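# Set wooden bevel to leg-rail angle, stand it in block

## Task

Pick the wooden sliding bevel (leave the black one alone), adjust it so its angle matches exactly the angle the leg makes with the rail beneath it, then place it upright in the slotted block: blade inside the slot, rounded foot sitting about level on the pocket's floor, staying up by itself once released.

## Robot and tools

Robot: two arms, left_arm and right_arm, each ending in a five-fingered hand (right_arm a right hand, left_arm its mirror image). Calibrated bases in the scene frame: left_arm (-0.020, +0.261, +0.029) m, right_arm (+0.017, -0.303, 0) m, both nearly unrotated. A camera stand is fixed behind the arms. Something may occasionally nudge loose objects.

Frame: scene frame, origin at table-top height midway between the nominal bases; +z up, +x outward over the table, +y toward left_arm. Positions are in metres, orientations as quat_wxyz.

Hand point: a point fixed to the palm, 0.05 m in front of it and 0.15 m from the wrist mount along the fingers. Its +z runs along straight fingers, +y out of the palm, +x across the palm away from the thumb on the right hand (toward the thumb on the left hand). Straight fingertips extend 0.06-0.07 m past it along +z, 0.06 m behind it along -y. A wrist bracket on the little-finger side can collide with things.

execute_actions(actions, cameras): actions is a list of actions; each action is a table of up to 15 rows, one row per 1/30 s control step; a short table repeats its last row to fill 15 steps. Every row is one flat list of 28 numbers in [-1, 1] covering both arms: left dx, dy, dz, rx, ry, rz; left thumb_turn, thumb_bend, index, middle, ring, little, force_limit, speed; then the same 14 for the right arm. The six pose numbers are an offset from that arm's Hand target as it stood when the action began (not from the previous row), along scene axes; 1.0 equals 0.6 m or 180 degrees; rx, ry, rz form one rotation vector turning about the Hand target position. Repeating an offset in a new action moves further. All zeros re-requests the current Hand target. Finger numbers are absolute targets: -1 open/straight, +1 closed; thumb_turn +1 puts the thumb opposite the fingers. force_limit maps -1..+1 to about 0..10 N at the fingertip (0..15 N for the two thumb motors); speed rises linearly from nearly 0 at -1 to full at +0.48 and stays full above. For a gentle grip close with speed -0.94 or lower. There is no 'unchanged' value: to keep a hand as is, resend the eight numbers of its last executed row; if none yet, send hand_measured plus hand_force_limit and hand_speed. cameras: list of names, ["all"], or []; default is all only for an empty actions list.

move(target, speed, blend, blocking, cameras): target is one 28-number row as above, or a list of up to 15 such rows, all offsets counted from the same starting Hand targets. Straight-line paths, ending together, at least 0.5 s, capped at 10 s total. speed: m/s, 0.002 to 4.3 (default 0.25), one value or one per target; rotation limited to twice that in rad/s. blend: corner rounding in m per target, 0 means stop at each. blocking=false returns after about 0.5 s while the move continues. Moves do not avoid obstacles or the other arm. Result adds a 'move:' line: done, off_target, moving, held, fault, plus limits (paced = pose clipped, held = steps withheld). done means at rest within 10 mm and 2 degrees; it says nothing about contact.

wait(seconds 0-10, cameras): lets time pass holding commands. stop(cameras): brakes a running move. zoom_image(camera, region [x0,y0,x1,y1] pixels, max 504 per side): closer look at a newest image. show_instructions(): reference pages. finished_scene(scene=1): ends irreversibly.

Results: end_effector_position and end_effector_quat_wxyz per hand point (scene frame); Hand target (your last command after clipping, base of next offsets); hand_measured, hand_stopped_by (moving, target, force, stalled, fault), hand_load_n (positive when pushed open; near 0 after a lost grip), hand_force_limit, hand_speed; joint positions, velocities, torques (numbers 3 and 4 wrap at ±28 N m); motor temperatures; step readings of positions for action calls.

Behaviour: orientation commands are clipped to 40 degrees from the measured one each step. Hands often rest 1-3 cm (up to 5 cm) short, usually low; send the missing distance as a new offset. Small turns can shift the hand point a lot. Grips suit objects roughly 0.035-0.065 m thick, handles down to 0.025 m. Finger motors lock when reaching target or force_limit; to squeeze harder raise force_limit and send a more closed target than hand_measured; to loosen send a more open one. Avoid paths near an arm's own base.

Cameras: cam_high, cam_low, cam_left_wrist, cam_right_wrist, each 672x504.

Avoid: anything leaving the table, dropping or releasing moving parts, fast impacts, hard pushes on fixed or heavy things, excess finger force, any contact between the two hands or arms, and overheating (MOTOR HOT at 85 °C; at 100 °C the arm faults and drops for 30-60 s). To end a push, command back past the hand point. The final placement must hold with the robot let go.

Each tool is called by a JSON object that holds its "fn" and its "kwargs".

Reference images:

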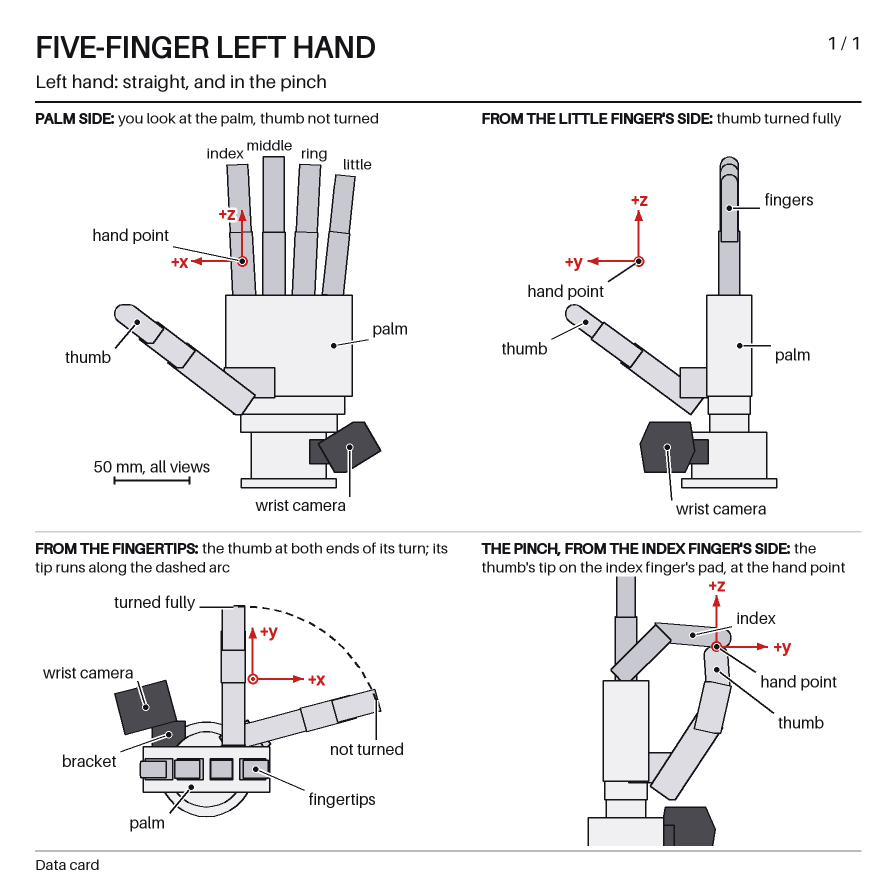

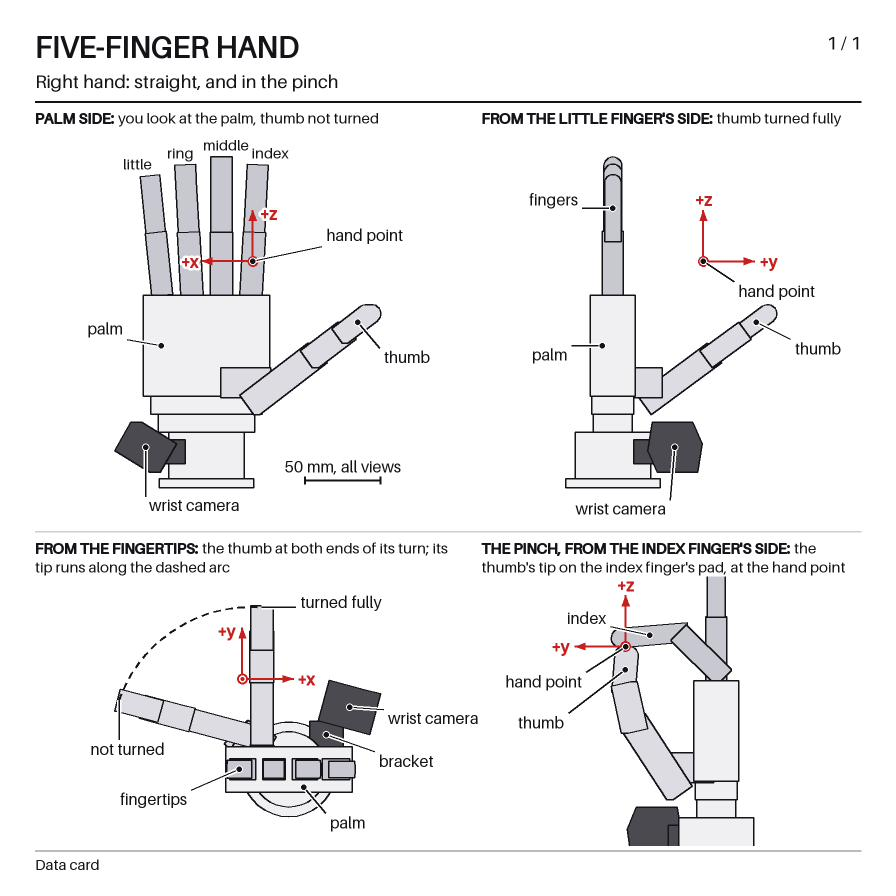

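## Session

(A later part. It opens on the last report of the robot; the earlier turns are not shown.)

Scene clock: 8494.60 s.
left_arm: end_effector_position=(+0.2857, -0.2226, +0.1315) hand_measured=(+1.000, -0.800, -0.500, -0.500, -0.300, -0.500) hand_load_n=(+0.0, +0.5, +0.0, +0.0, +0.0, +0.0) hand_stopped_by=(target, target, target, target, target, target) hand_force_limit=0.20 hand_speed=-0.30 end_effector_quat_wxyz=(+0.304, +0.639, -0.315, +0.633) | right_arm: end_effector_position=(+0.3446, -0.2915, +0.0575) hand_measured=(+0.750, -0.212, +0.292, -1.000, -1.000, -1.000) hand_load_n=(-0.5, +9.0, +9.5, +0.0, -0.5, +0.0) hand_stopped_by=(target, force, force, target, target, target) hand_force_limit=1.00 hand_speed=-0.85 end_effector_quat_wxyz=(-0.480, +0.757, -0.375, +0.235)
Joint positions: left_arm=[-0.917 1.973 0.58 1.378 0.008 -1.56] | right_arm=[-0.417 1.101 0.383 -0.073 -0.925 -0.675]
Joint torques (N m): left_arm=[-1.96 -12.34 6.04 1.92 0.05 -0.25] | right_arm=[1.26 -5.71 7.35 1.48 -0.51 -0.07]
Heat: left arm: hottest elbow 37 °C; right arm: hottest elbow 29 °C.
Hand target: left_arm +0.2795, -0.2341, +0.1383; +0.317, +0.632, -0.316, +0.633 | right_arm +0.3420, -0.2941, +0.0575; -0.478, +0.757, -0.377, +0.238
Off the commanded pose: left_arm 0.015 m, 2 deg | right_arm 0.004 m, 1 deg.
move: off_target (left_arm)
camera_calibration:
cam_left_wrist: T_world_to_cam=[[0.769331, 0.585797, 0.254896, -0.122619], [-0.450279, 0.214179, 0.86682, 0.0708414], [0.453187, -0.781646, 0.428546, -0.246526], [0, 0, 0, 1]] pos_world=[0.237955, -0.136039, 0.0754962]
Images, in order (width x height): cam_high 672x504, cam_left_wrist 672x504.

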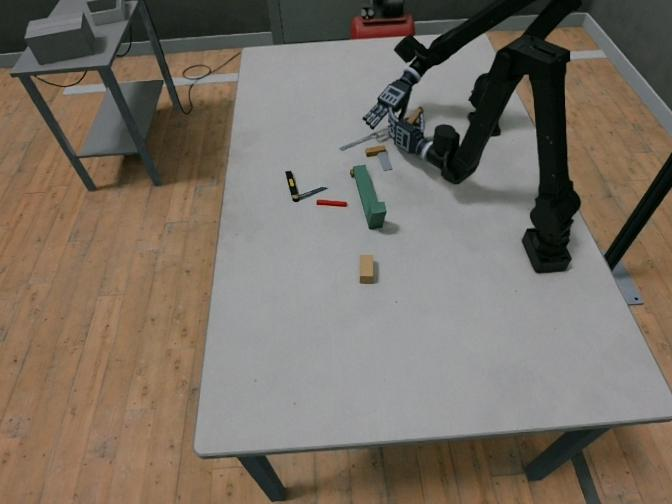

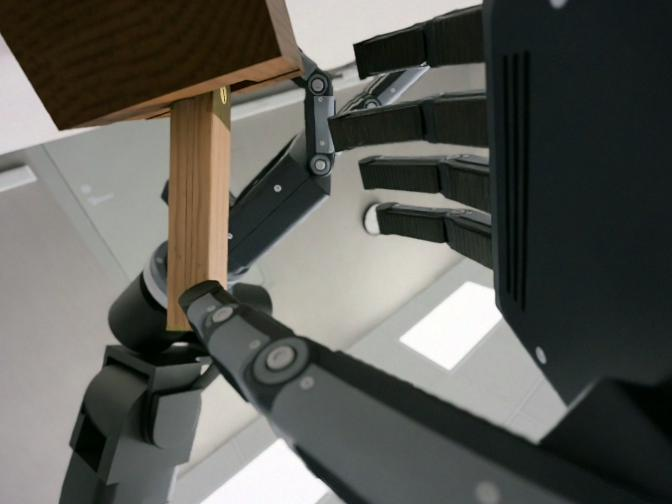

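{"fn": "move", "kwargs": {"target": [[0.0053,0.0207,0,0,0,0,1,-0.8,-0.5,-0.5,-0.3,-0.5,0.2,-0.3, 0,0,0,0,0,0,0.75,-0.02,0.55,-1,-1,-1,1.0,-0.85],[-0.0465,-0.0187,0,0,0,0,1,-0.8,-0.5,-0.5,-0.3,-0.5,0.2,-0.3, 0,0,0,0,0,0,0.75,-0.02,0.55,-1,-1,-1,1.0,-0.85]], "speed": 0.06, "cameras": ["cam_high","cam_left_wrist"]}}

{"fn": "zoom_image", "kwargs": {"camera": "cam_high", "region": [360, 80, 440, 160]}}

Scene clock: 8518.47 s.
left_arm: end_effector_position=(+0.2689, -0.2350, +0.1323) hand_measured=(+1.000, -0.800, -0.500, -0.500, -0.300, -0.500) hand_load_n=(-0.5, +0.0, +0.0, +0.0, +0.0, +2.0) hand_stopped_by=(target, target, target, target, target, target) hand_force_limit=0.20 hand_speed=-0.30 end_effector_quat_wxyz=(+0.300, +0.644, -0.305, +0.634) | right_arm: end_effector_position=(+0.3446, -0.2920, +0.0578) hand_measured=(+0.750, -0.212, +0.292, -1.000, -1.000, -1.000) hand_load_n=(-0.5, +9.5, +8.5, +0.0, -0.5, +0.0) hand_stopped_by=(target, force, force, target, target, target) hand_force_limit=1.00 hand_speed=-0.85 end_effector_quat_wxyz=(-0.480, +0.757, -0.375, +0.236)
Joint positions: left_arm=[-0.985 1.97 0.577 1.378 -0.081 -1.572] | right_arm=[-0.419 1.1 0.383 -0.073 -0.925 -0.675]
Joint torques (N m): left_arm=[-2.55 -12.81 4.66 2.47 0.5 -0.13] | right_arm=[1.32 -5.54 7.36 1.48 -0.5 -0.07]
Heat: left arm: hottest elbow 37 °C; right arm: hottest elbow 29 °C.
Hand target: left_arm +0.2517, -0.2453, +0.1383; +0.317, +0.632, -0.316, +0.633 | right_arm +0.3420, -0.2941, +0.0575; -0.478, +0.757, -0.377, +0.238
Off the commanded pose: left_arm 0.021 m, 3 deg | right_arm 0.003 m, 0 deg.
move: off_target (left_arm)
camera_calibration:
cam_left_wrist: T_world_to_cam=[[0.75861, 0.603664, 0.245154, -0.0942857], [-0.447654, 0.209519, 0.869315, 0.0631355], [0.473409, -0.769215, 0.429175, -0.251564], [0, 0, 0, 1]] pos_world=[0.218882, -0.149818, 0.0761952]
Images, in order (width x height): cam_high 672x504, cam_left_wrist 672x504.

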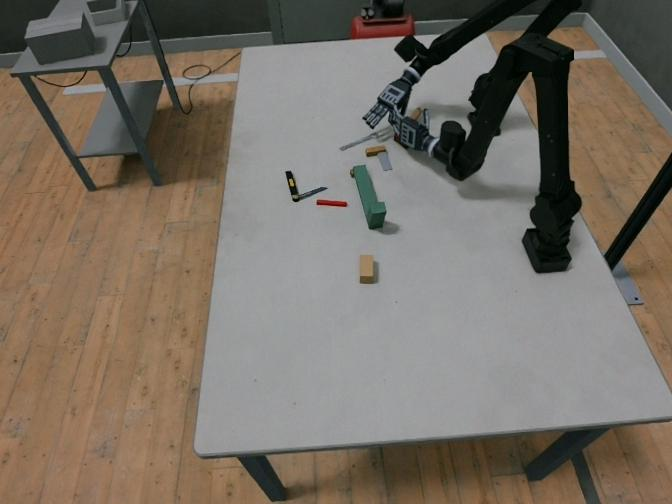

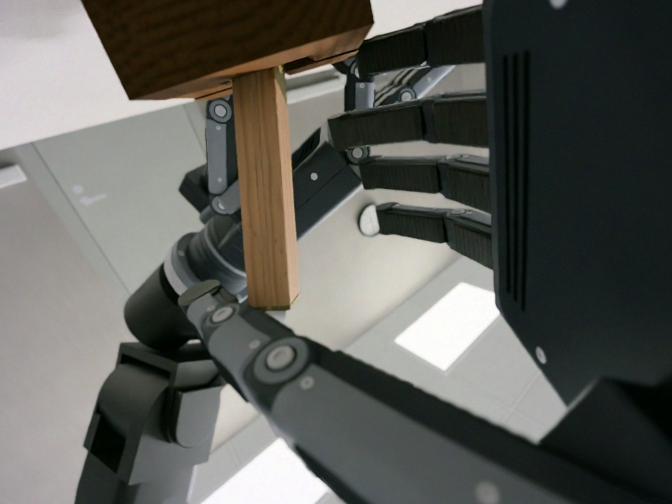

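Scaled by 6.300 from the camera's 672x504 image, which has a finer 960x720 frame.

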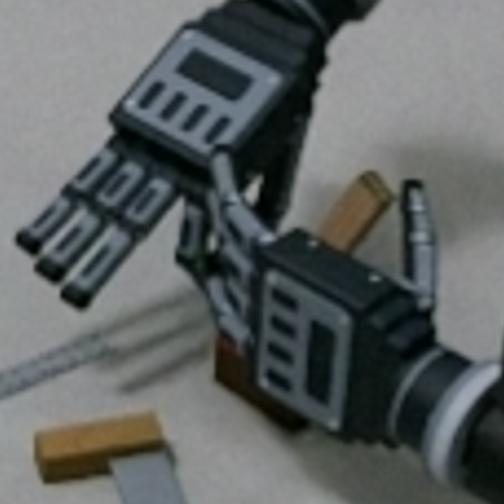

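{"fn": "move", "kwargs": {"target": [[0.01,0.0075,0,0,0,0,1,-0.8,-0.5,-0.5,-0.3,-1,0.2,-0.3, 0,0,0,0,0,0,0.75,-0.02,0.55,-1,-1,-1,1.0,-0.85],[-0.002,-0.003,0,0,0,0,1,-0.8,-0.3,-0.3,-0.3,-1,0.2,-0.3, 0,0,0,0,0,0,0.75,-0.02,0.55,-1,-1,-1,1.0,-0.85]], "speed": 0.06, "cameras": ["cam_high","cam_left_wrist"]}}

{"fn": "zoom_image", "kwargs": {"camera": "cam_high", "region": [360, 80, 440, 160]}}

Scene clock: 8536.53 s.
left_arm: end_effector_position=(+0.2548, -0.2427, +0.1323) hand_measured=(+1.000, -0.800, -0.300, -0.300, -0.300, -1.000) hand_load_n=(+0.0, +0.0, +0.0, +0.5, +0.0, +0.0) hand_stopped_by=(target, target, target, target, target, target) hand_force_limit=0.20 hand_speed=-0.30 end_effector_quat_wxyz=(+0.311, +0.639, -0.316, +0.629) | right_arm: end_effector_position=(+0.3447, -0.2931, +0.0576) hand_measured=(+0.750, -0.212, +0.292, -1.000, -1.000, -1.000) hand_load_n=(-1.0, +9.5, +8.5, +0.0, +0.0, +0.0) hand_stopped_by=(target, force, force, target, target, target) hand_force_limit=1.00 hand_speed=-0.85 end_effector_quat_wxyz=(-0.479, +0.756, -0.377, +0.237)
Joint positions: left_arm=[-1.009 1.97 0.577 1.378 -0.072 -1.572] | right_arm=[-0.421 1.1 0.383 -0.073 -0.924 -0.675]
Joint torques (N m): left_arm=[-1.14 -12.75 4.94 2.36 -0.08 -0.13] | right_arm=[1.67 -5.66 7.35 1.5 -0.55 -0.07]
Heat: left arm: hottest elbow 36 °C; right arm: hottest elbow 29 °C.
Hand target: left_arm +0.2504, -0.2471, +0.1383; +0.317, +0.632, -0.316, +0.633 | right_arm +0.3420, -0.2941, +0.0575; -0.478, +0.757, -0.377, +0.238
Off the commanded pose: left_arm 0.009 m, 1 deg | right_arm 0.003 m, 0 deg.
move: done
camera_calibration:
cam_left_wrist: T_world_to_cam=[[0.778686, 0.577607, 0.244986, -0.0904022], [-0.440145, 0.224633, 0.869375, 0.0601394], [0.447125, -0.784799, 0.429149, -0.247773], [0, 0, 0, 1]] pos_world=[0.20765, -0.155744, 0.0761951]
Images, in order (width x height): cam_high 672x504, cam_left_wrist 672x504.

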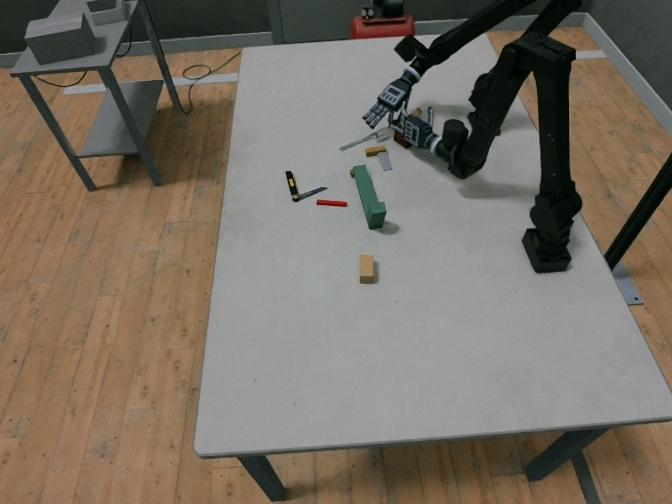

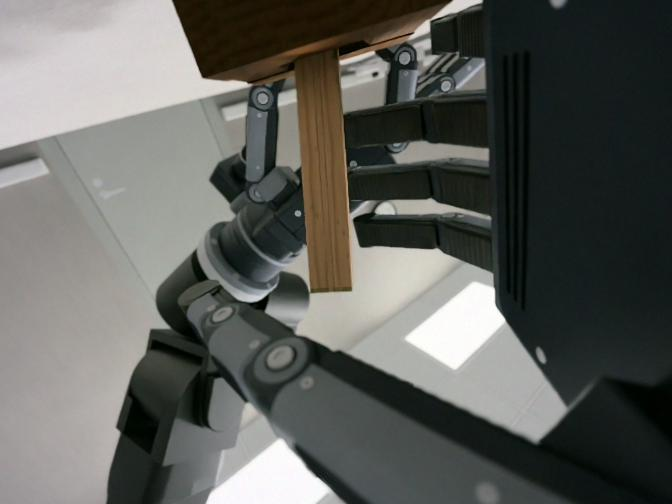

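Scaled by 6.300 from the camera's 672x504 image, which has a finer 960x720 frame.

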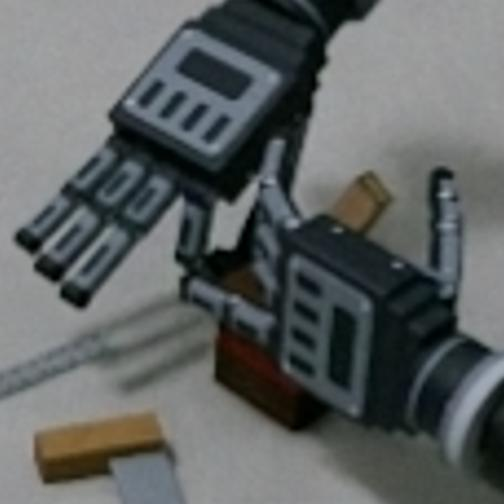

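{"fn": "move", "kwargs": {"target": [[-0.008,0.010,0,0,0,0,1,-0.6,-0.25,-0.25,-0.3,-1,0.2,-0.3, 0,0,0,0,0,0,0.75,-0.02,0.55,-1,-1,-1,1.0,-0.85],[-0.008,0.010,0,0,0,0,1,-0.2,0.1,0.1,-0.3,-1,-0.4,-0.8, 0,0,0,0,0,0,0.75,-0.02,0.55,-1,-1,-1,1.0,-0.85]], "speed": 0.06, "cameras": ["cam_high","cam_left_wrist"]}}

{"fn": "zoom_image", "kwargs": {"camera": "cam_high", "region": [360, 80, 440, 160]}}

Scene clock: 8559.23 s.
left_arm: end_effector_position=(+0.2537, -0.2405, +0.1322) hand_measured=(+1.000, -0.200, +0.100, +0.096, -0.300, -1.000) hand_load_n=(+0.0, +0.0, +0.0, +0.5, +0.5, +0.0) hand_stopped_by=(target, target, target, force, target, target) hand_force_limit=-0.40 hand_speed=-0.80 end_effector_quat_wxyz=(+0.309, +0.640, -0.314, +0.629) | right_arm: end_effector_position=(+0.3447, -0.2931, +0.0576) hand_measured=(+0.750, -0.212, +0.292, -1.000, -1.000, -1.000) hand_load_n=(-0.5, +10.0, +8.5, +0.0, +0.0, +0.0) hand_stopped_by=(target, force, force, target, target, target) hand_force_limit=1.00 hand_speed=-0.85 end_effector_quat_wxyz=(-0.479, +0.756, -0.377, +0.237)
Joint positions: left_arm=[-1.011 1.968 0.57 1.382 -0.079 -1.572] | right_arm=[-0.421 1.1 0.383 -0.073 -0.924 -0.675]
Joint torques (N m): left_arm=[-1.14 -12.92 3.67 2.82 0.1 -0.12] | right_arm=[1.55 -5.66 7.36 1.48 -0.55 -0.07]
Motor temperatures (°C): left_arm=[21 25 35 21 22 20] | right_arm=[21 23 29 23 23 21]
Heat: left arm: hottest elbow 35 °C; right arm: hottest elbow 29 °C.
Hand target: left_arm +0.2456, -0.2410, +0.1383; +0.317, +0.632, -0.316, +0.633 | right_arm +0.3420, -0.2941, +0.0575; -0.478, +0.757, -0.377, +0.238
Off the commanded pose: left_arm 0.010 m, 1 deg | right_arm 0.003 m, 0 deg.
move: done; target 2's new numbers were sent with left_arm's hand 0.011 m and 1 deg from that target
camera_calibration:
cam_left_wrist: T_world_to_cam=[[0.775935, 0.58122, 0.24517, -0.0892036], [-0.440823, 0.221602, 0.869809, 0.0587826], [0.45122, -0.782992, 0.428164, -0.246059], [0, 0, 0, 1]] pos_world=[0.206155, -0.153841, 0.0760938]
Images, in order (width x height): cam_high 672x504, cam_left_wrist 672x504.

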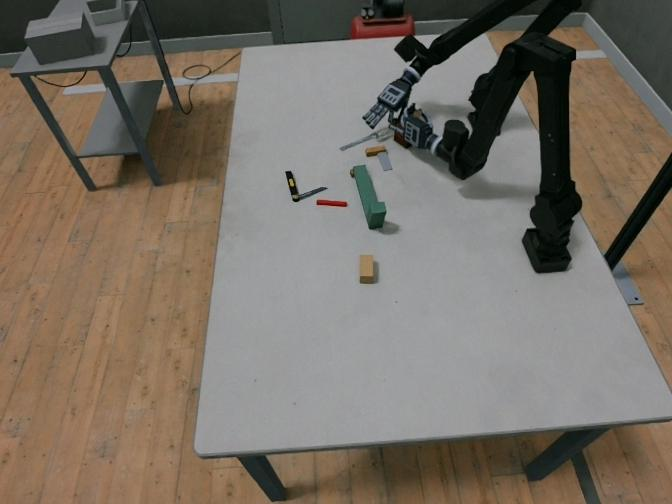

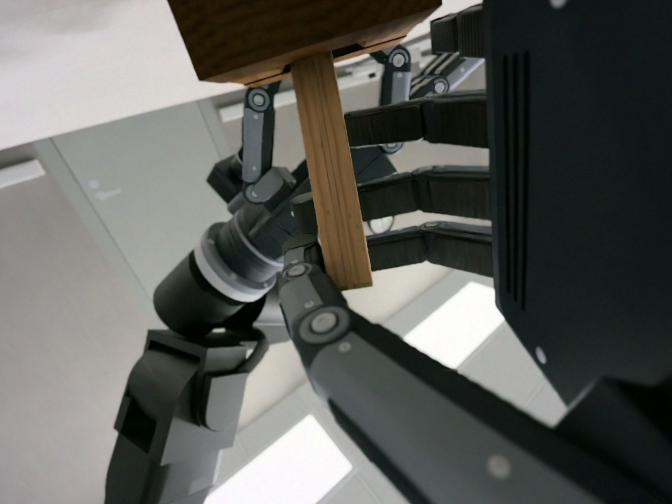

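Scaled by 6.300 from the camera's 672x504 image, which has a finer 960x720 frame.

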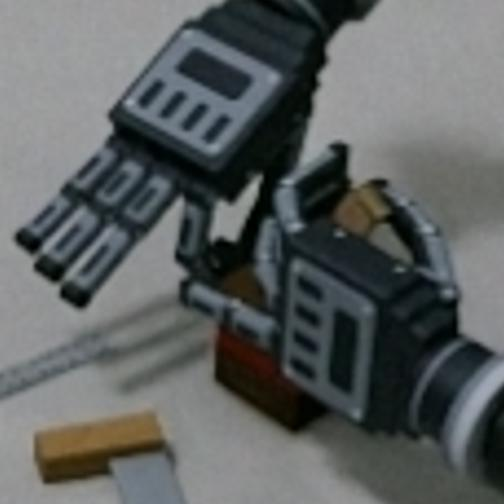

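{"fn": "move", "kwargs": {"target": [0,0,0,0,0,0,1,0.2,0.4,0.4,-0.3,-1,0.4,-0.88, 0,0,0,0,0,0,0.75,-0.02,0.55,-1,-1,-1,1.0,-0.85], "speed": 0.06, "cameras": ["cam_high","cam_left_wrist","cam_right_wrist"]}}

{"fn": "zoom_image", "kwargs": {"camera": "cam_high", "region": [360, 80, 440, 160]}}

Scene clock: 8566.40 s.
left_arm: end_effector_position=(+0.2536, -0.2406, +0.1336) hand_measured=(+1.000, -0.052, +0.298, +0.138, -0.300, -1.000) hand_load_n=(-7.5, +9.5, +3.0, +0.0, +0.0, +0.0) hand_stopped_by=(target, force, force, force, target, target) hand_force_limit=0.40 hand_speed=-0.88 end_effector_quat_wxyz=(+0.310, +0.639, -0.314, +0.630) | right_arm: end_effector_position=(+0.3447, -0.2931, +0.0576) hand_measured=(+0.750, -0.212, +0.292, -1.000, -1.000, -1.000) hand_load_n=(-1.0, +10.0, +8.5, +0.0, +0.0, +0.0) hand_stopped_by=(target, force, force, target, target, target) hand_force_limit=1.00 hand_speed=-0.85 end_effector_quat_wxyz=(-0.479, +0.756, -0.377, +0.237)
Joint positions: left_arm=[-1.011 1.967 0.57 1.384 -0.078 -1.572] | right_arm=[-0.421 1.1 0.383 -0.073 -0.924 -0.675]
Joint torques (N m): left_arm=[-1.14 -12.81 3.69 2.73 0.07 -0.12] | right_arm=[1.55 -5.66 7.39 1.5 -0.55 -0.07]
Heat: left arm: hottest elbow 35 °C; right arm: hottest elbow 29 °C.
Hand target: left_arm +0.2457, -0.2410, +0.1382; +0.316, +0.632, -0.316, +0.633 | right_arm +0.3420, -0.2941, +0.0575; -0.478, +0.757, -0.377, +0.238
Off the commanded pose: left_arm 0.009 m, 1 deg | right_arm 0.003 m, 0 deg.
move: done
camera_calibration:
cam_left_wrist: T_world_to_cam=[[0.775897, 0.581378, 0.244915, -0.0893056], [-0.442422, 0.224704, 0.8682, 0.0587963], [0.449719, -0.78199, 0.431561, -0.246484], [0, 0, 0, 1]] pos_world=[0.206153, -0.154039, 0.0771983]
cam_right_wrist: T_world_to_cam=[[-0.188764, -0.452539, -0.871537, -0.0174873], [-0.920772, 0.390088, -0.00312303, 0.442729], [0.34139, 0.801897, -0.49032, 0.261137], [0, 0, 0, 1]] pos_world=[0.315203, -0.390022, 0.114183]
Images, in order (width x height): cam_high 672x504, cam_left_wrist 672x504, cam_right_wrist 672x504.

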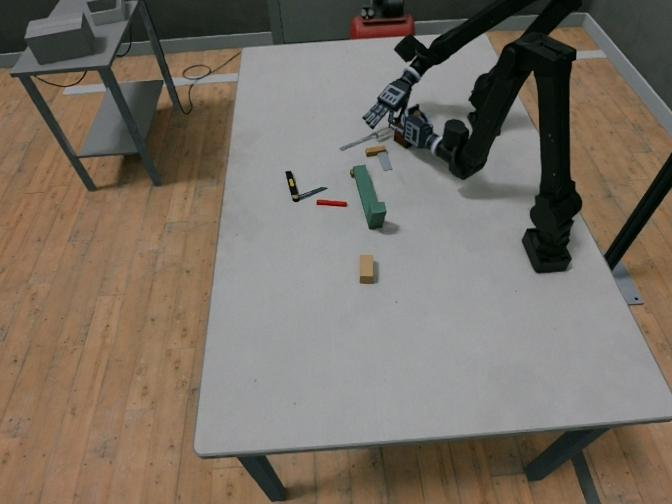

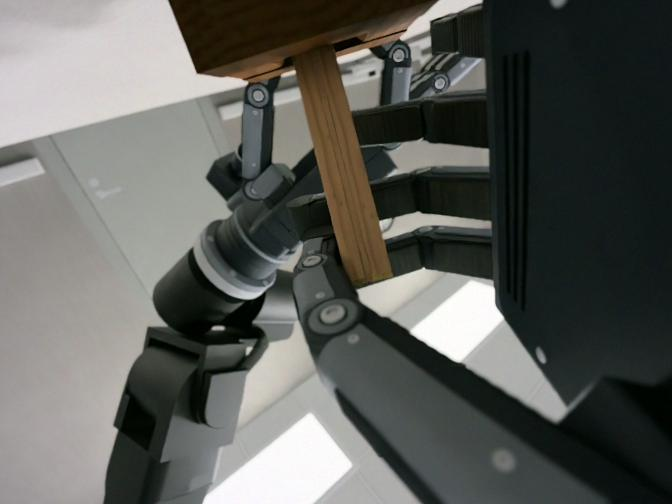

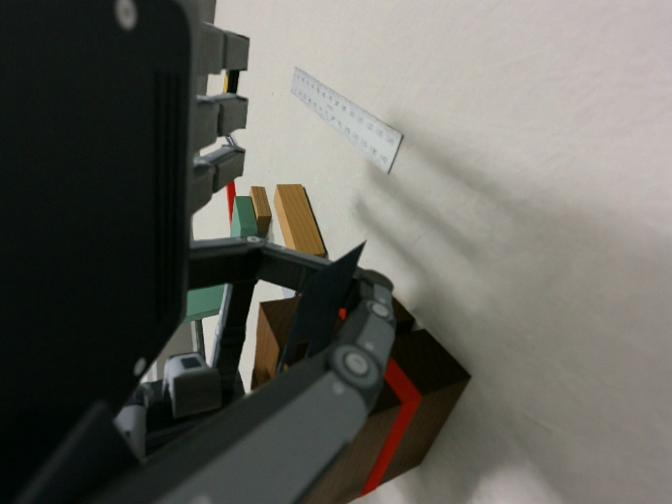

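Scaled by 6.300 from the camera's 672x504 image, which has a finer 960x720 frame.

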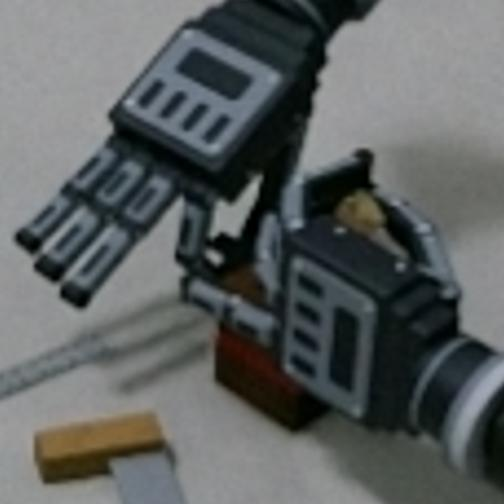

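{"fn": "wait", "kwargs": {"seconds": 0, "cameras": ["all"]}}

Scene clock: 8601.50 s.
left_arm: end_effector_position=(+0.2536, -0.2406, +0.1336) hand_measured=(+1.000, -0.052, +0.298, +0.138, -0.300, -1.000) hand_load_n=(-7.5, +10.0, +3.0, +0.0, +0.0, +0.0) hand_stopped_by=(target, force, force, force, target, target) hand_force_limit=0.40 hand_speed=-0.88 end_effector_quat_wxyz=(+0.310, +0.639, -0.314, +0.630) | right_arm: end_effector_position=(+0.3447, -0.2931, +0.0576) hand_measured=(+0.750, -0.212, +0.292, -1.000, -1.000, -1.000) hand_load_n=(-1.0, +9.5, +8.5, +0.0, +0.0, +0.0) hand_stopped_by=(target, force, force, target, target, target) hand_force_limit=1.00 hand_speed=-0.85 end_effector_quat_wxyz=(-0.479, +0.756, -0.377, +0.237)
Joint positions: left_arm=[-1.011 1.967 0.57 1.384 -0.078 -1.572] | right_arm=[-0.421 1.1 0.383 -0.073 -0.924 -0.675]
Joint torques (N m): left_arm=[-1.14 -12.81 3.67 2.73 0.07 -0.12] | right_arm=[1.61 -5.6 7.38 1.48 -0.55 -0.07]
Heat: left arm: hottest elbow 35 °C; right arm: hottest elbow 29 °C.
Hand target: left_arm +0.2457, -0.2410, +0.1382; +0.316, +0.632, -0.316, +0.633 | right_arm +0.3420, -0.2941, +0.0575; -0.478, +0.757, -0.377, +0.238
Off the commanded pose: left_arm 0.009 m, 1 deg | right_arm 0.003 m, 0 deg.
camera_calibration:
cam_left_wrist: T_world_to_cam=[[0.775897, 0.581378, 0.244915, -0.0893056], [-0.442422, 0.224704, 0.8682, 0.0587963], [0.449719, -0.78199, 0.431561, -0.246484], [0, 0, 0, 1]] pos_world=[0.206153, -0.154039, 0.0771983]
cam_right_wrist: T_world_to_cam=[[-0.188764, -0.452539, -0.871537, -0.0174873], [-0.920772, 0.390088, -0.00312303, 0.442729], [0.34139, 0.801897, -0.49032, 0.261137], [0, 0, 0, 1]] pos_world=[0.315203, -0.390022, 0.114183]

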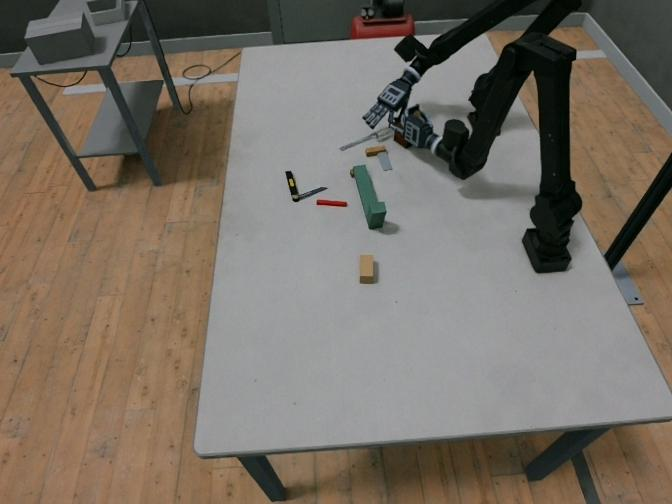

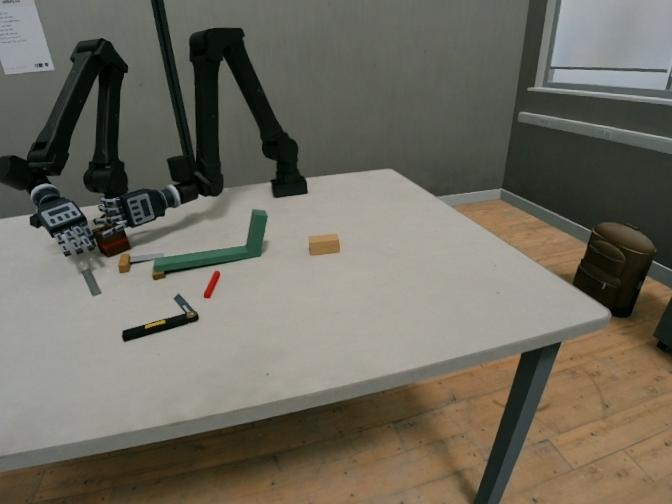

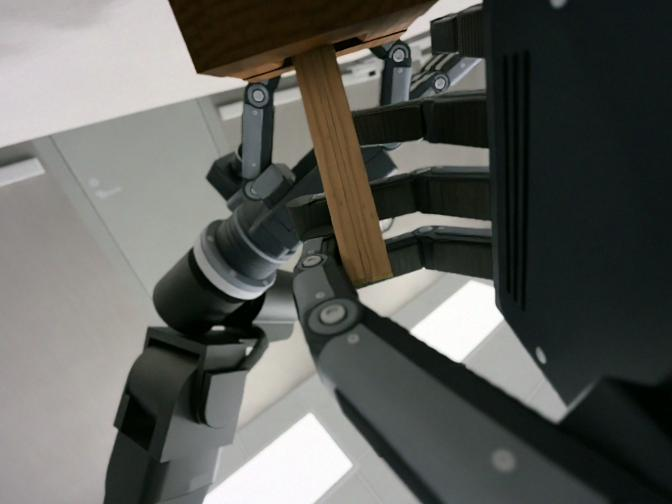

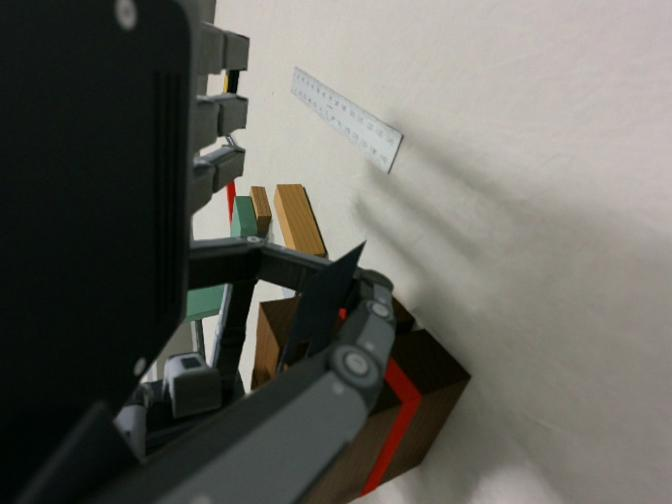

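{"fn": "move", "kwargs": {"target": [0.0232,-0.0127,-0.002,0.0267,0.02,0,1,0.2,0.4,0.4,-0.3,-1,0.4,-0.88,0,0,0,0,0,0,0.75,-0.02,0.55,-1,-1,-1,1.0,-0.85], "speed": 0.03, "cameras": ["cam_left_wrist","cam_high","cam_low"]}}

{"fn": "zoom_image", "kwargs": {"camera": "cam_high", "region": [340, 80, 460, 170]}}

{"fn": "zoom_image", "kwargs": {"camera": "cam_low", "region": [50, 180, 170, 270]}}

Scene clock: 8663.33 s.
left_arm: end_effector_position=(+0.2526, -0.2460, +0.1325) hand_measured=(+1.000, -0.052, +0.298, +0.138, -0.300, -1.000) hand_load_n=(-7.0, +9.5, +3.0, +0.0, +0.0, +0.0) hand_stopped_by=(target, force, force, force, target, target) hand_force_limit=0.40 hand_speed=-0.88 end_effector_quat_wxyz=(+0.299, +0.663, -0.336, +0.598) | right_arm: end_effector_position=(+0.3447, -0.2931, +0.0576) hand_measured=(+0.750, -0.212, +0.292, -1.000, -1.000, -1.000) hand_load_n=(-0.5, +10.0, +8.5, +0.0, +0.0, +0.0) hand_stopped_by=(target, force, force, target, target, target) hand_force_limit=1.00 hand_speed=-0.85 end_effector_quat_wxyz=(-0.479, +0.756, -0.377, +0.237)
Joint positions: left_arm=[-1.011 1.878 0.57 1.202 -0.059 -1.572] | right_arm=[-0.421 1.1 0.383 -0.073 -0.924 -0.675]
Joint torques (N m): left_arm=[0.38 -12.69 6.58 1.37 0.1 -0.19] | right_arm=[1.55 -5.6 7.36 1.48 -0.55 -0.07]
Heat: left arm: hottest elbow 34 °C; right arm: hottest elbow 29 °C.
Hand target: left_arm +0.2596, -0.2486, +0.1372; +0.300, +0.664, -0.332, +0.599 | right_arm +0.3420, -0.2941, +0.0575; -0.478, +0.757, -0.377, +0.238
Off the commanded pose: left_arm 0.009 m, 0 deg | right_arm 0.003 m, 0 deg.
move: done
camera_calibration:
cam_left_wrist: T_world_to_cam=[[0.79941, 0.547301, 0.247799, -0.0998065], [-0.392651, 0.163775, 0.904988, 0.0280387], [0.454718, -0.820755, 0.345821, -0.249336], [0, 0, 0, 1]] pos_world=[0.204173, -0.154611, 0.0855829]
Images, in order (width x height): cam_high 672x504, cam_low 672x504, cam_left_wrist 672x504.

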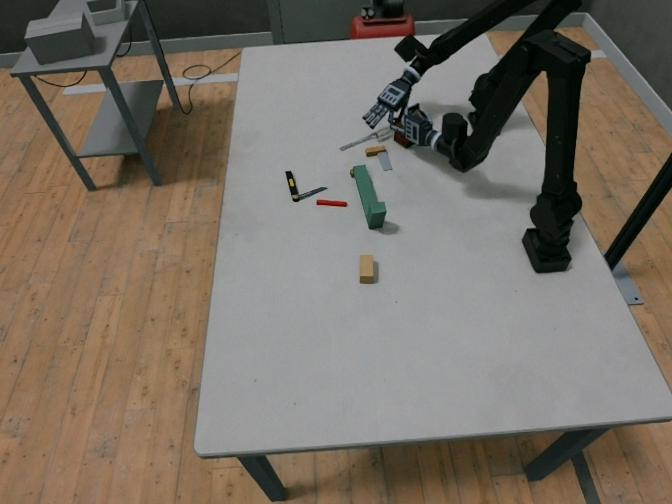

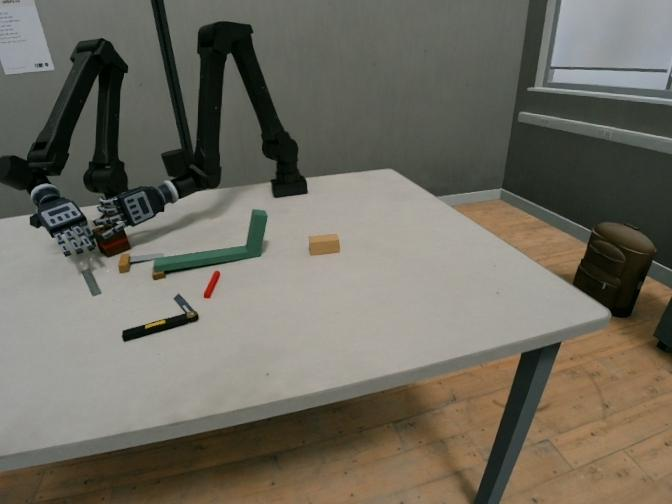

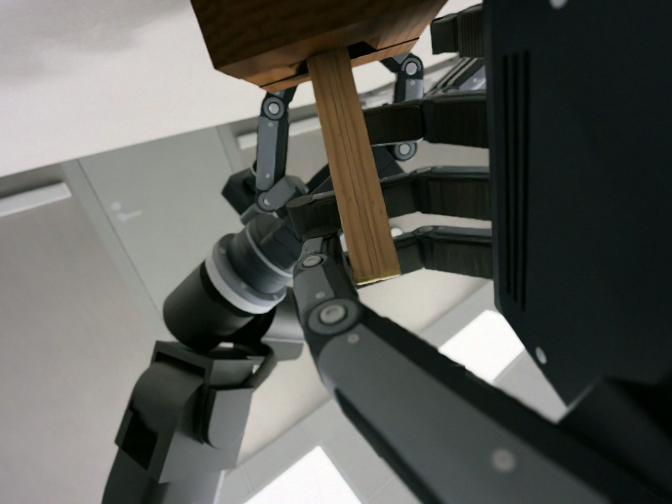

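Scaled by 4.200 from the camera's 672x504 image, which has a finer 960x720 frame.

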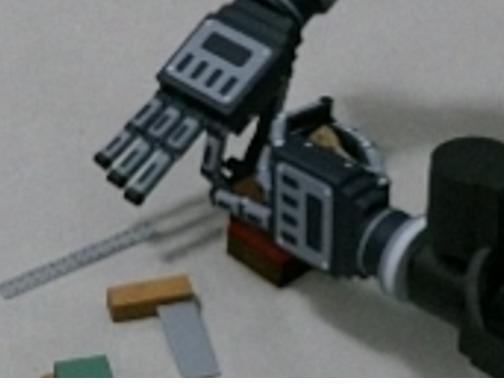

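Scaled by 4.200 from the camera's 672x504 image, which has a finer 960x720 frame.

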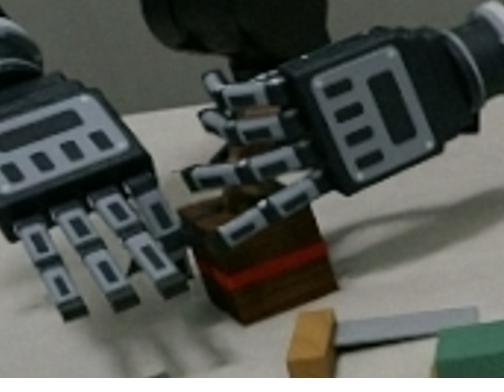

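{"fn": "move", "kwargs": {"target": [0.0157,-0.011,-0.001,0.0267,0.02,0,1,0.2,0.4,0.4,-0.3,-1,0.4,-0.88,0,0,0,0,0,0,0.75,-0.02,0.55,-1,-1,-1,1.0,-0.85], "speed": 0.03, "cameras": ["cam_left_wrist"]}}

Scene clock: 8680.13 s.
left_arm: end_effector_position=(+0.2567, -0.2499, +0.1272) hand_measured=(+1.000, -0.052, +0.298, +0.138, -0.300, -1.000) hand_load_n=(-7.0, +10.0, +3.0, +0.0, +0.0, +0.0) hand_stopped_by=(target, force, force, force, target, target) hand_force_limit=0.40 hand_speed=-0.88 end_effector_quat_wxyz=(+0.280, +0.695, -0.356, +0.559) | right_arm: end_effector_position=(+0.3447, -0.2931, +0.0576) hand_measured=(+0.750, -0.212, +0.292, -1.000, -1.000, -1.000) hand_load_n=(-1.0, +9.5, +8.5, +0.0, +0.0, +0.0) hand_stopped_by=(target, force, force, target, target, target) hand_force_limit=1.00 hand_speed=-0.85 end_effector_quat_wxyz=(-0.479, +0.756, -0.377, +0.237)
Joint positions: left_arm=[-1.005 1.794 0.586 0.987 -0.047 -1.572] | right_arm=[-0.421 1.1 0.383 -0.073 -0.924 -0.675]
Joint torques (N m): left_arm=[0.73 -12.28 8.72 1.26 0.07 -0.23] | right_arm=[1.61 -5.66 7.36 1.51 -0.55 -0.07]
Heat: left arm: hottest elbow 35 °C; right arm: hottest elbow 29 °C.
Hand target: left_arm +0.2689, -0.2554, +0.1365; +0.282, +0.695, -0.348, +0.563 | right_arm +0.3420, -0.2941, +0.0575; -0.478, +0.757, -0.377, +0.238
Off the commanded pose: left_arm 0.016 m, 1 deg | right_arm 0.003 m, 0 deg.
move: off_target (left_arm)
camera_calibration:
cam_left_wrist: T_world_to_cam=[[0.818591, 0.519077, 0.245903, -0.111317], [-0.332225, 0.0786545, 0.939915, -0.00608346], [0.468547, -0.851101, 0.236836, -0.249717], [0, 0, 0, 1]] pos_world=[0.206106, -0.154274, 0.0922331]
Images, in order (width x height): cam_left_wrist 672x504.

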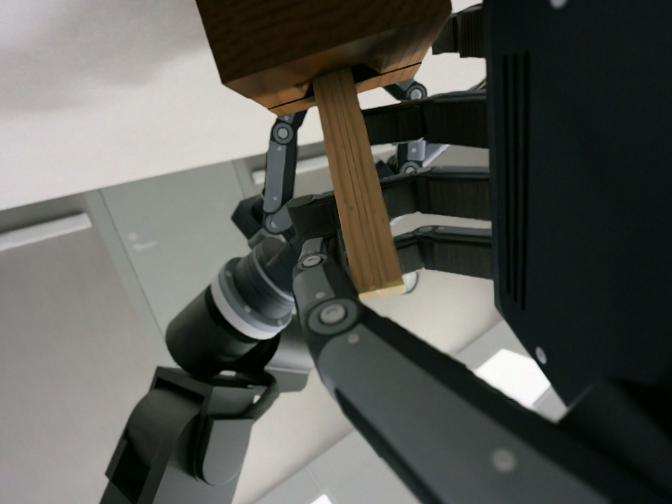

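{"fn": "zoom_image", "kwargs": {"camera": "cam_left_wrist", "region": [260, 40, 460, 320]}}

Scaled by 1.800 from the camera's 672x504 image, which has a finer 960x720 frame.

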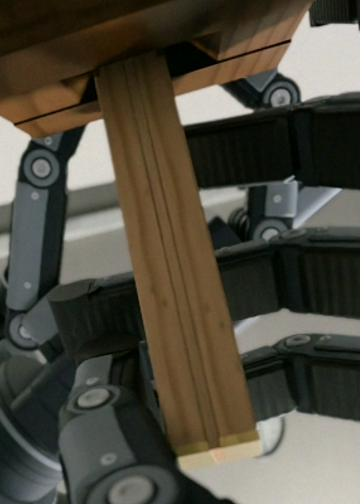

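{"fn": "wait", "kwargs": {"seconds": 0, "cameras": ["cam_high","cam_low"]}}

{"fn": "zoom_image", "kwargs": {"camera": "cam_high", "region": [380, 90, 440, 140]}}

{"fn": "zoom_image", "kwargs": {"camera": "cam_low", "region": [80, 180, 150, 240]}}

Scene clock: 8732.03 s.
left_arm: end_effector_position=(+0.2567, -0.2499, +0.1272) hand_measured=(+1.000, -0.052, +0.298, +0.138, -0.300, -1.000) hand_load_n=(-7.5, +10.0, +3.0, +0.0, +0.0, +0.0) hand_stopped_by=(target, force, force, force, target, target) hand_force_limit=0.40 hand_speed=-0.88 end_effector_quat_wxyz=(+0.280, +0.695, -0.356, +0.559) | right_arm: end_effector_position=(+0.3447, -0.2931, +0.0576) hand_measured=(+0.750, -0.212, +0.292, -1.000, -1.000, -1.000) hand_load_n=(-1.0, +9.5, +8.5, +0.0, +0.0, +0.0) hand_stopped_by=(target, force, force, target, target, target) hand_force_limit=1.00 hand_speed=-0.85 end_effector_quat_wxyz=(-0.479, +0.756, -0.377, +0.237)
Joint positions: left_arm=[-1.005 1.794 0.586 0.987 -0.047 -1.572] | right_arm=[-0.421 1.1 0.383 -0.073 -0.924 -0.675]
Joint torques (N m): left_arm=[0.73 -12.28 8.7 1.28 0.07 -0.23] | right_arm=[1.61 -5.66 7.36 1.48 -0.55 -0.07]
Heat: left arm: hottest elbow 37 °C; right arm: hottest elbow 29 °C.
Hand target: left_arm +0.2689, -0.2554, +0.1365; +0.282, +0.695, -0.348, +0.563 | right_arm +0.3420, -0.2941, +0.0575; -0.478, +0.757, -0.377, +0.238
Off the commanded pose: left_arm 0.016 m, 1 deg | right_arm 0.003 m, 0 deg.
Images, in order (width x height): cam_high 672x504, cam_low 672x504.

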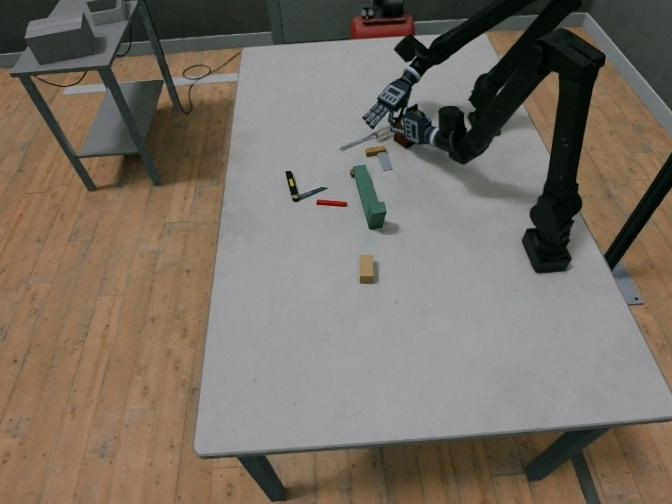

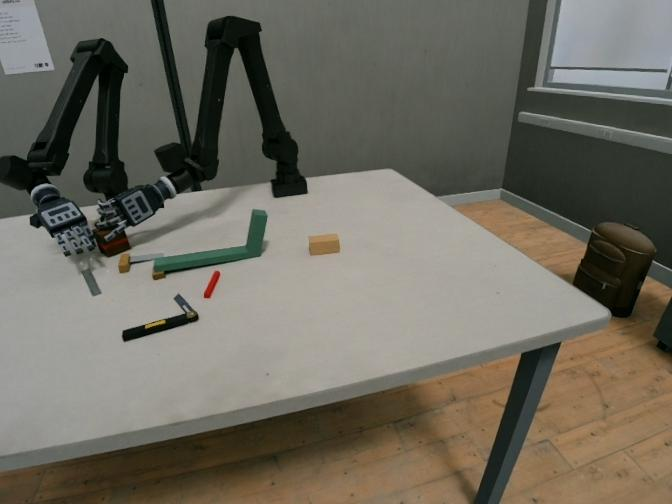

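Scaled by 8.400 from the camera's 672x504 image, which has a finer 960x720 frame.

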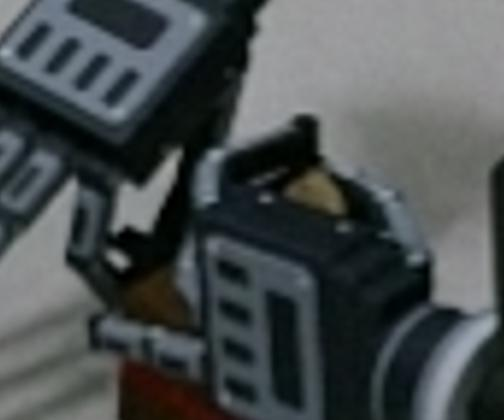

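Scaled by 7.200 from the camera's 672x504 image, which has a finer 960x720 frame.

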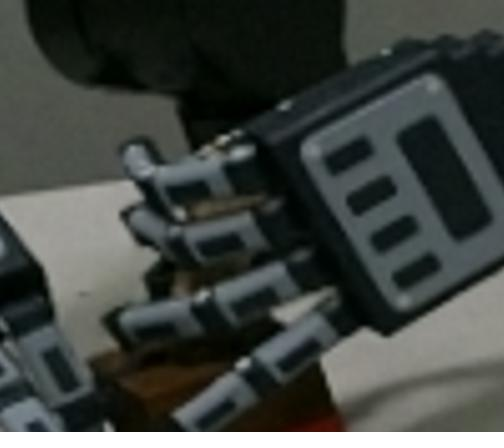

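{"fn": "wait", "kwargs": {"seconds": 0, "cameras": ["cam_right_wrist"]}}

{"fn": "zoom_image", "kwargs": {"camera": "cam_right_wrist", "region": [180, 200, 500, 460]}}

Scene clock: 8752.60 s.
left_arm: end_effector_position=(+0.2567, -0.2499, +0.1272) hand_measured=(+1.000, -0.052, +0.298, +0.138, -0.300, -1.000) hand_load_n=(-7.0, +9.5, +3.0, +0.0, +0.0, +0.0) hand_stopped_by=(target, force, force, force, target, target) hand_force_limit=0.40 hand_speed=-0.88 end_effector_quat_wxyz=(+0.280, +0.695, -0.356, +0.559) | right_arm: end_effector_position=(+0.3447, -0.2931, +0.0576) hand_measured=(+0.750, -0.212, +0.292, -1.000, -1.000, -1.000) hand_load_n=(-1.0, +9.5, +8.5, +0.0, +0.0, +0.0) hand_stopped_by=(target, force, force, target, target, target) hand_force_limit=1.00 hand_speed=-0.85 end_effector_quat_wxyz=(-0.479, +0.756, -0.377, +0.237)
Joint positions: left_arm=[-1.005 1.794 0.586 0.987 -0.047 -1.572] | right_arm=[-0.421 1.1 0.383 -0.073 -0.924 -0.675]
Joint torques (N m): left_arm=[0.73 -12.28 8.7 1.29 0.07 -0.23] | right_arm=[1.55 -5.66 7.38 1.5 -0.55 -0.07]
Heat: left arm: hottest elbow 37 °C; right arm: hottest elbow 29 °C.
Hand target: left_arm +0.2689, -0.2554, +0.1365; +0.282, +0.695, -0.348, +0.563 | right_arm +0.3420, -0.2941, +0.0575; -0.478, +0.757, -0.377, +0.238
Off the commanded pose: left_arm 0.016 m, 1 deg | right_arm 0.003 m, 0 deg.
camera_calibration:
cam_right_wrist: T_world_to_cam=[[-0.188764, -0.452539, -0.871537, -0.0174873], [-0.920772, 0.390088, -0.00312303, 0.442729], [0.34139, 0.801897, -0.49032, 0.261137], [0, 0, 0, 1]] pos_world=[0.315203, -0.390022, 0.114183]
Images, in order (width x height): cam_right_wrist 672x504.

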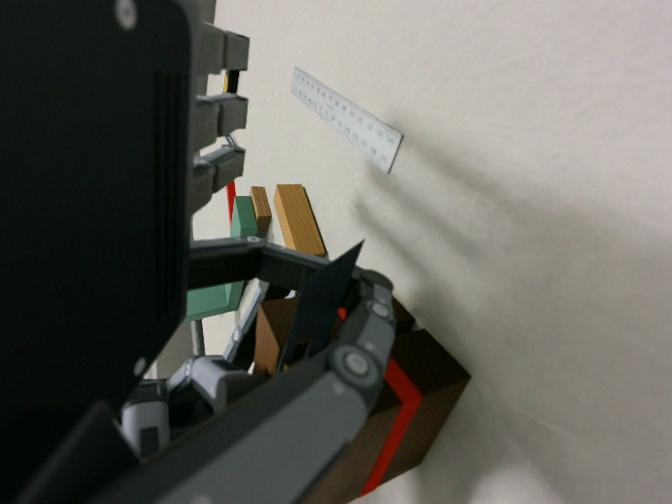

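Scaled by 1.575 from the camera's 672x504 image, which has a finer 960x720 frame.

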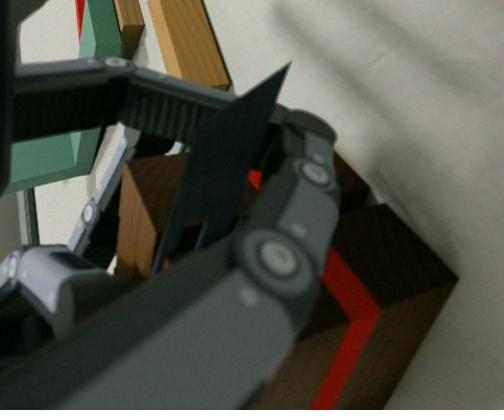

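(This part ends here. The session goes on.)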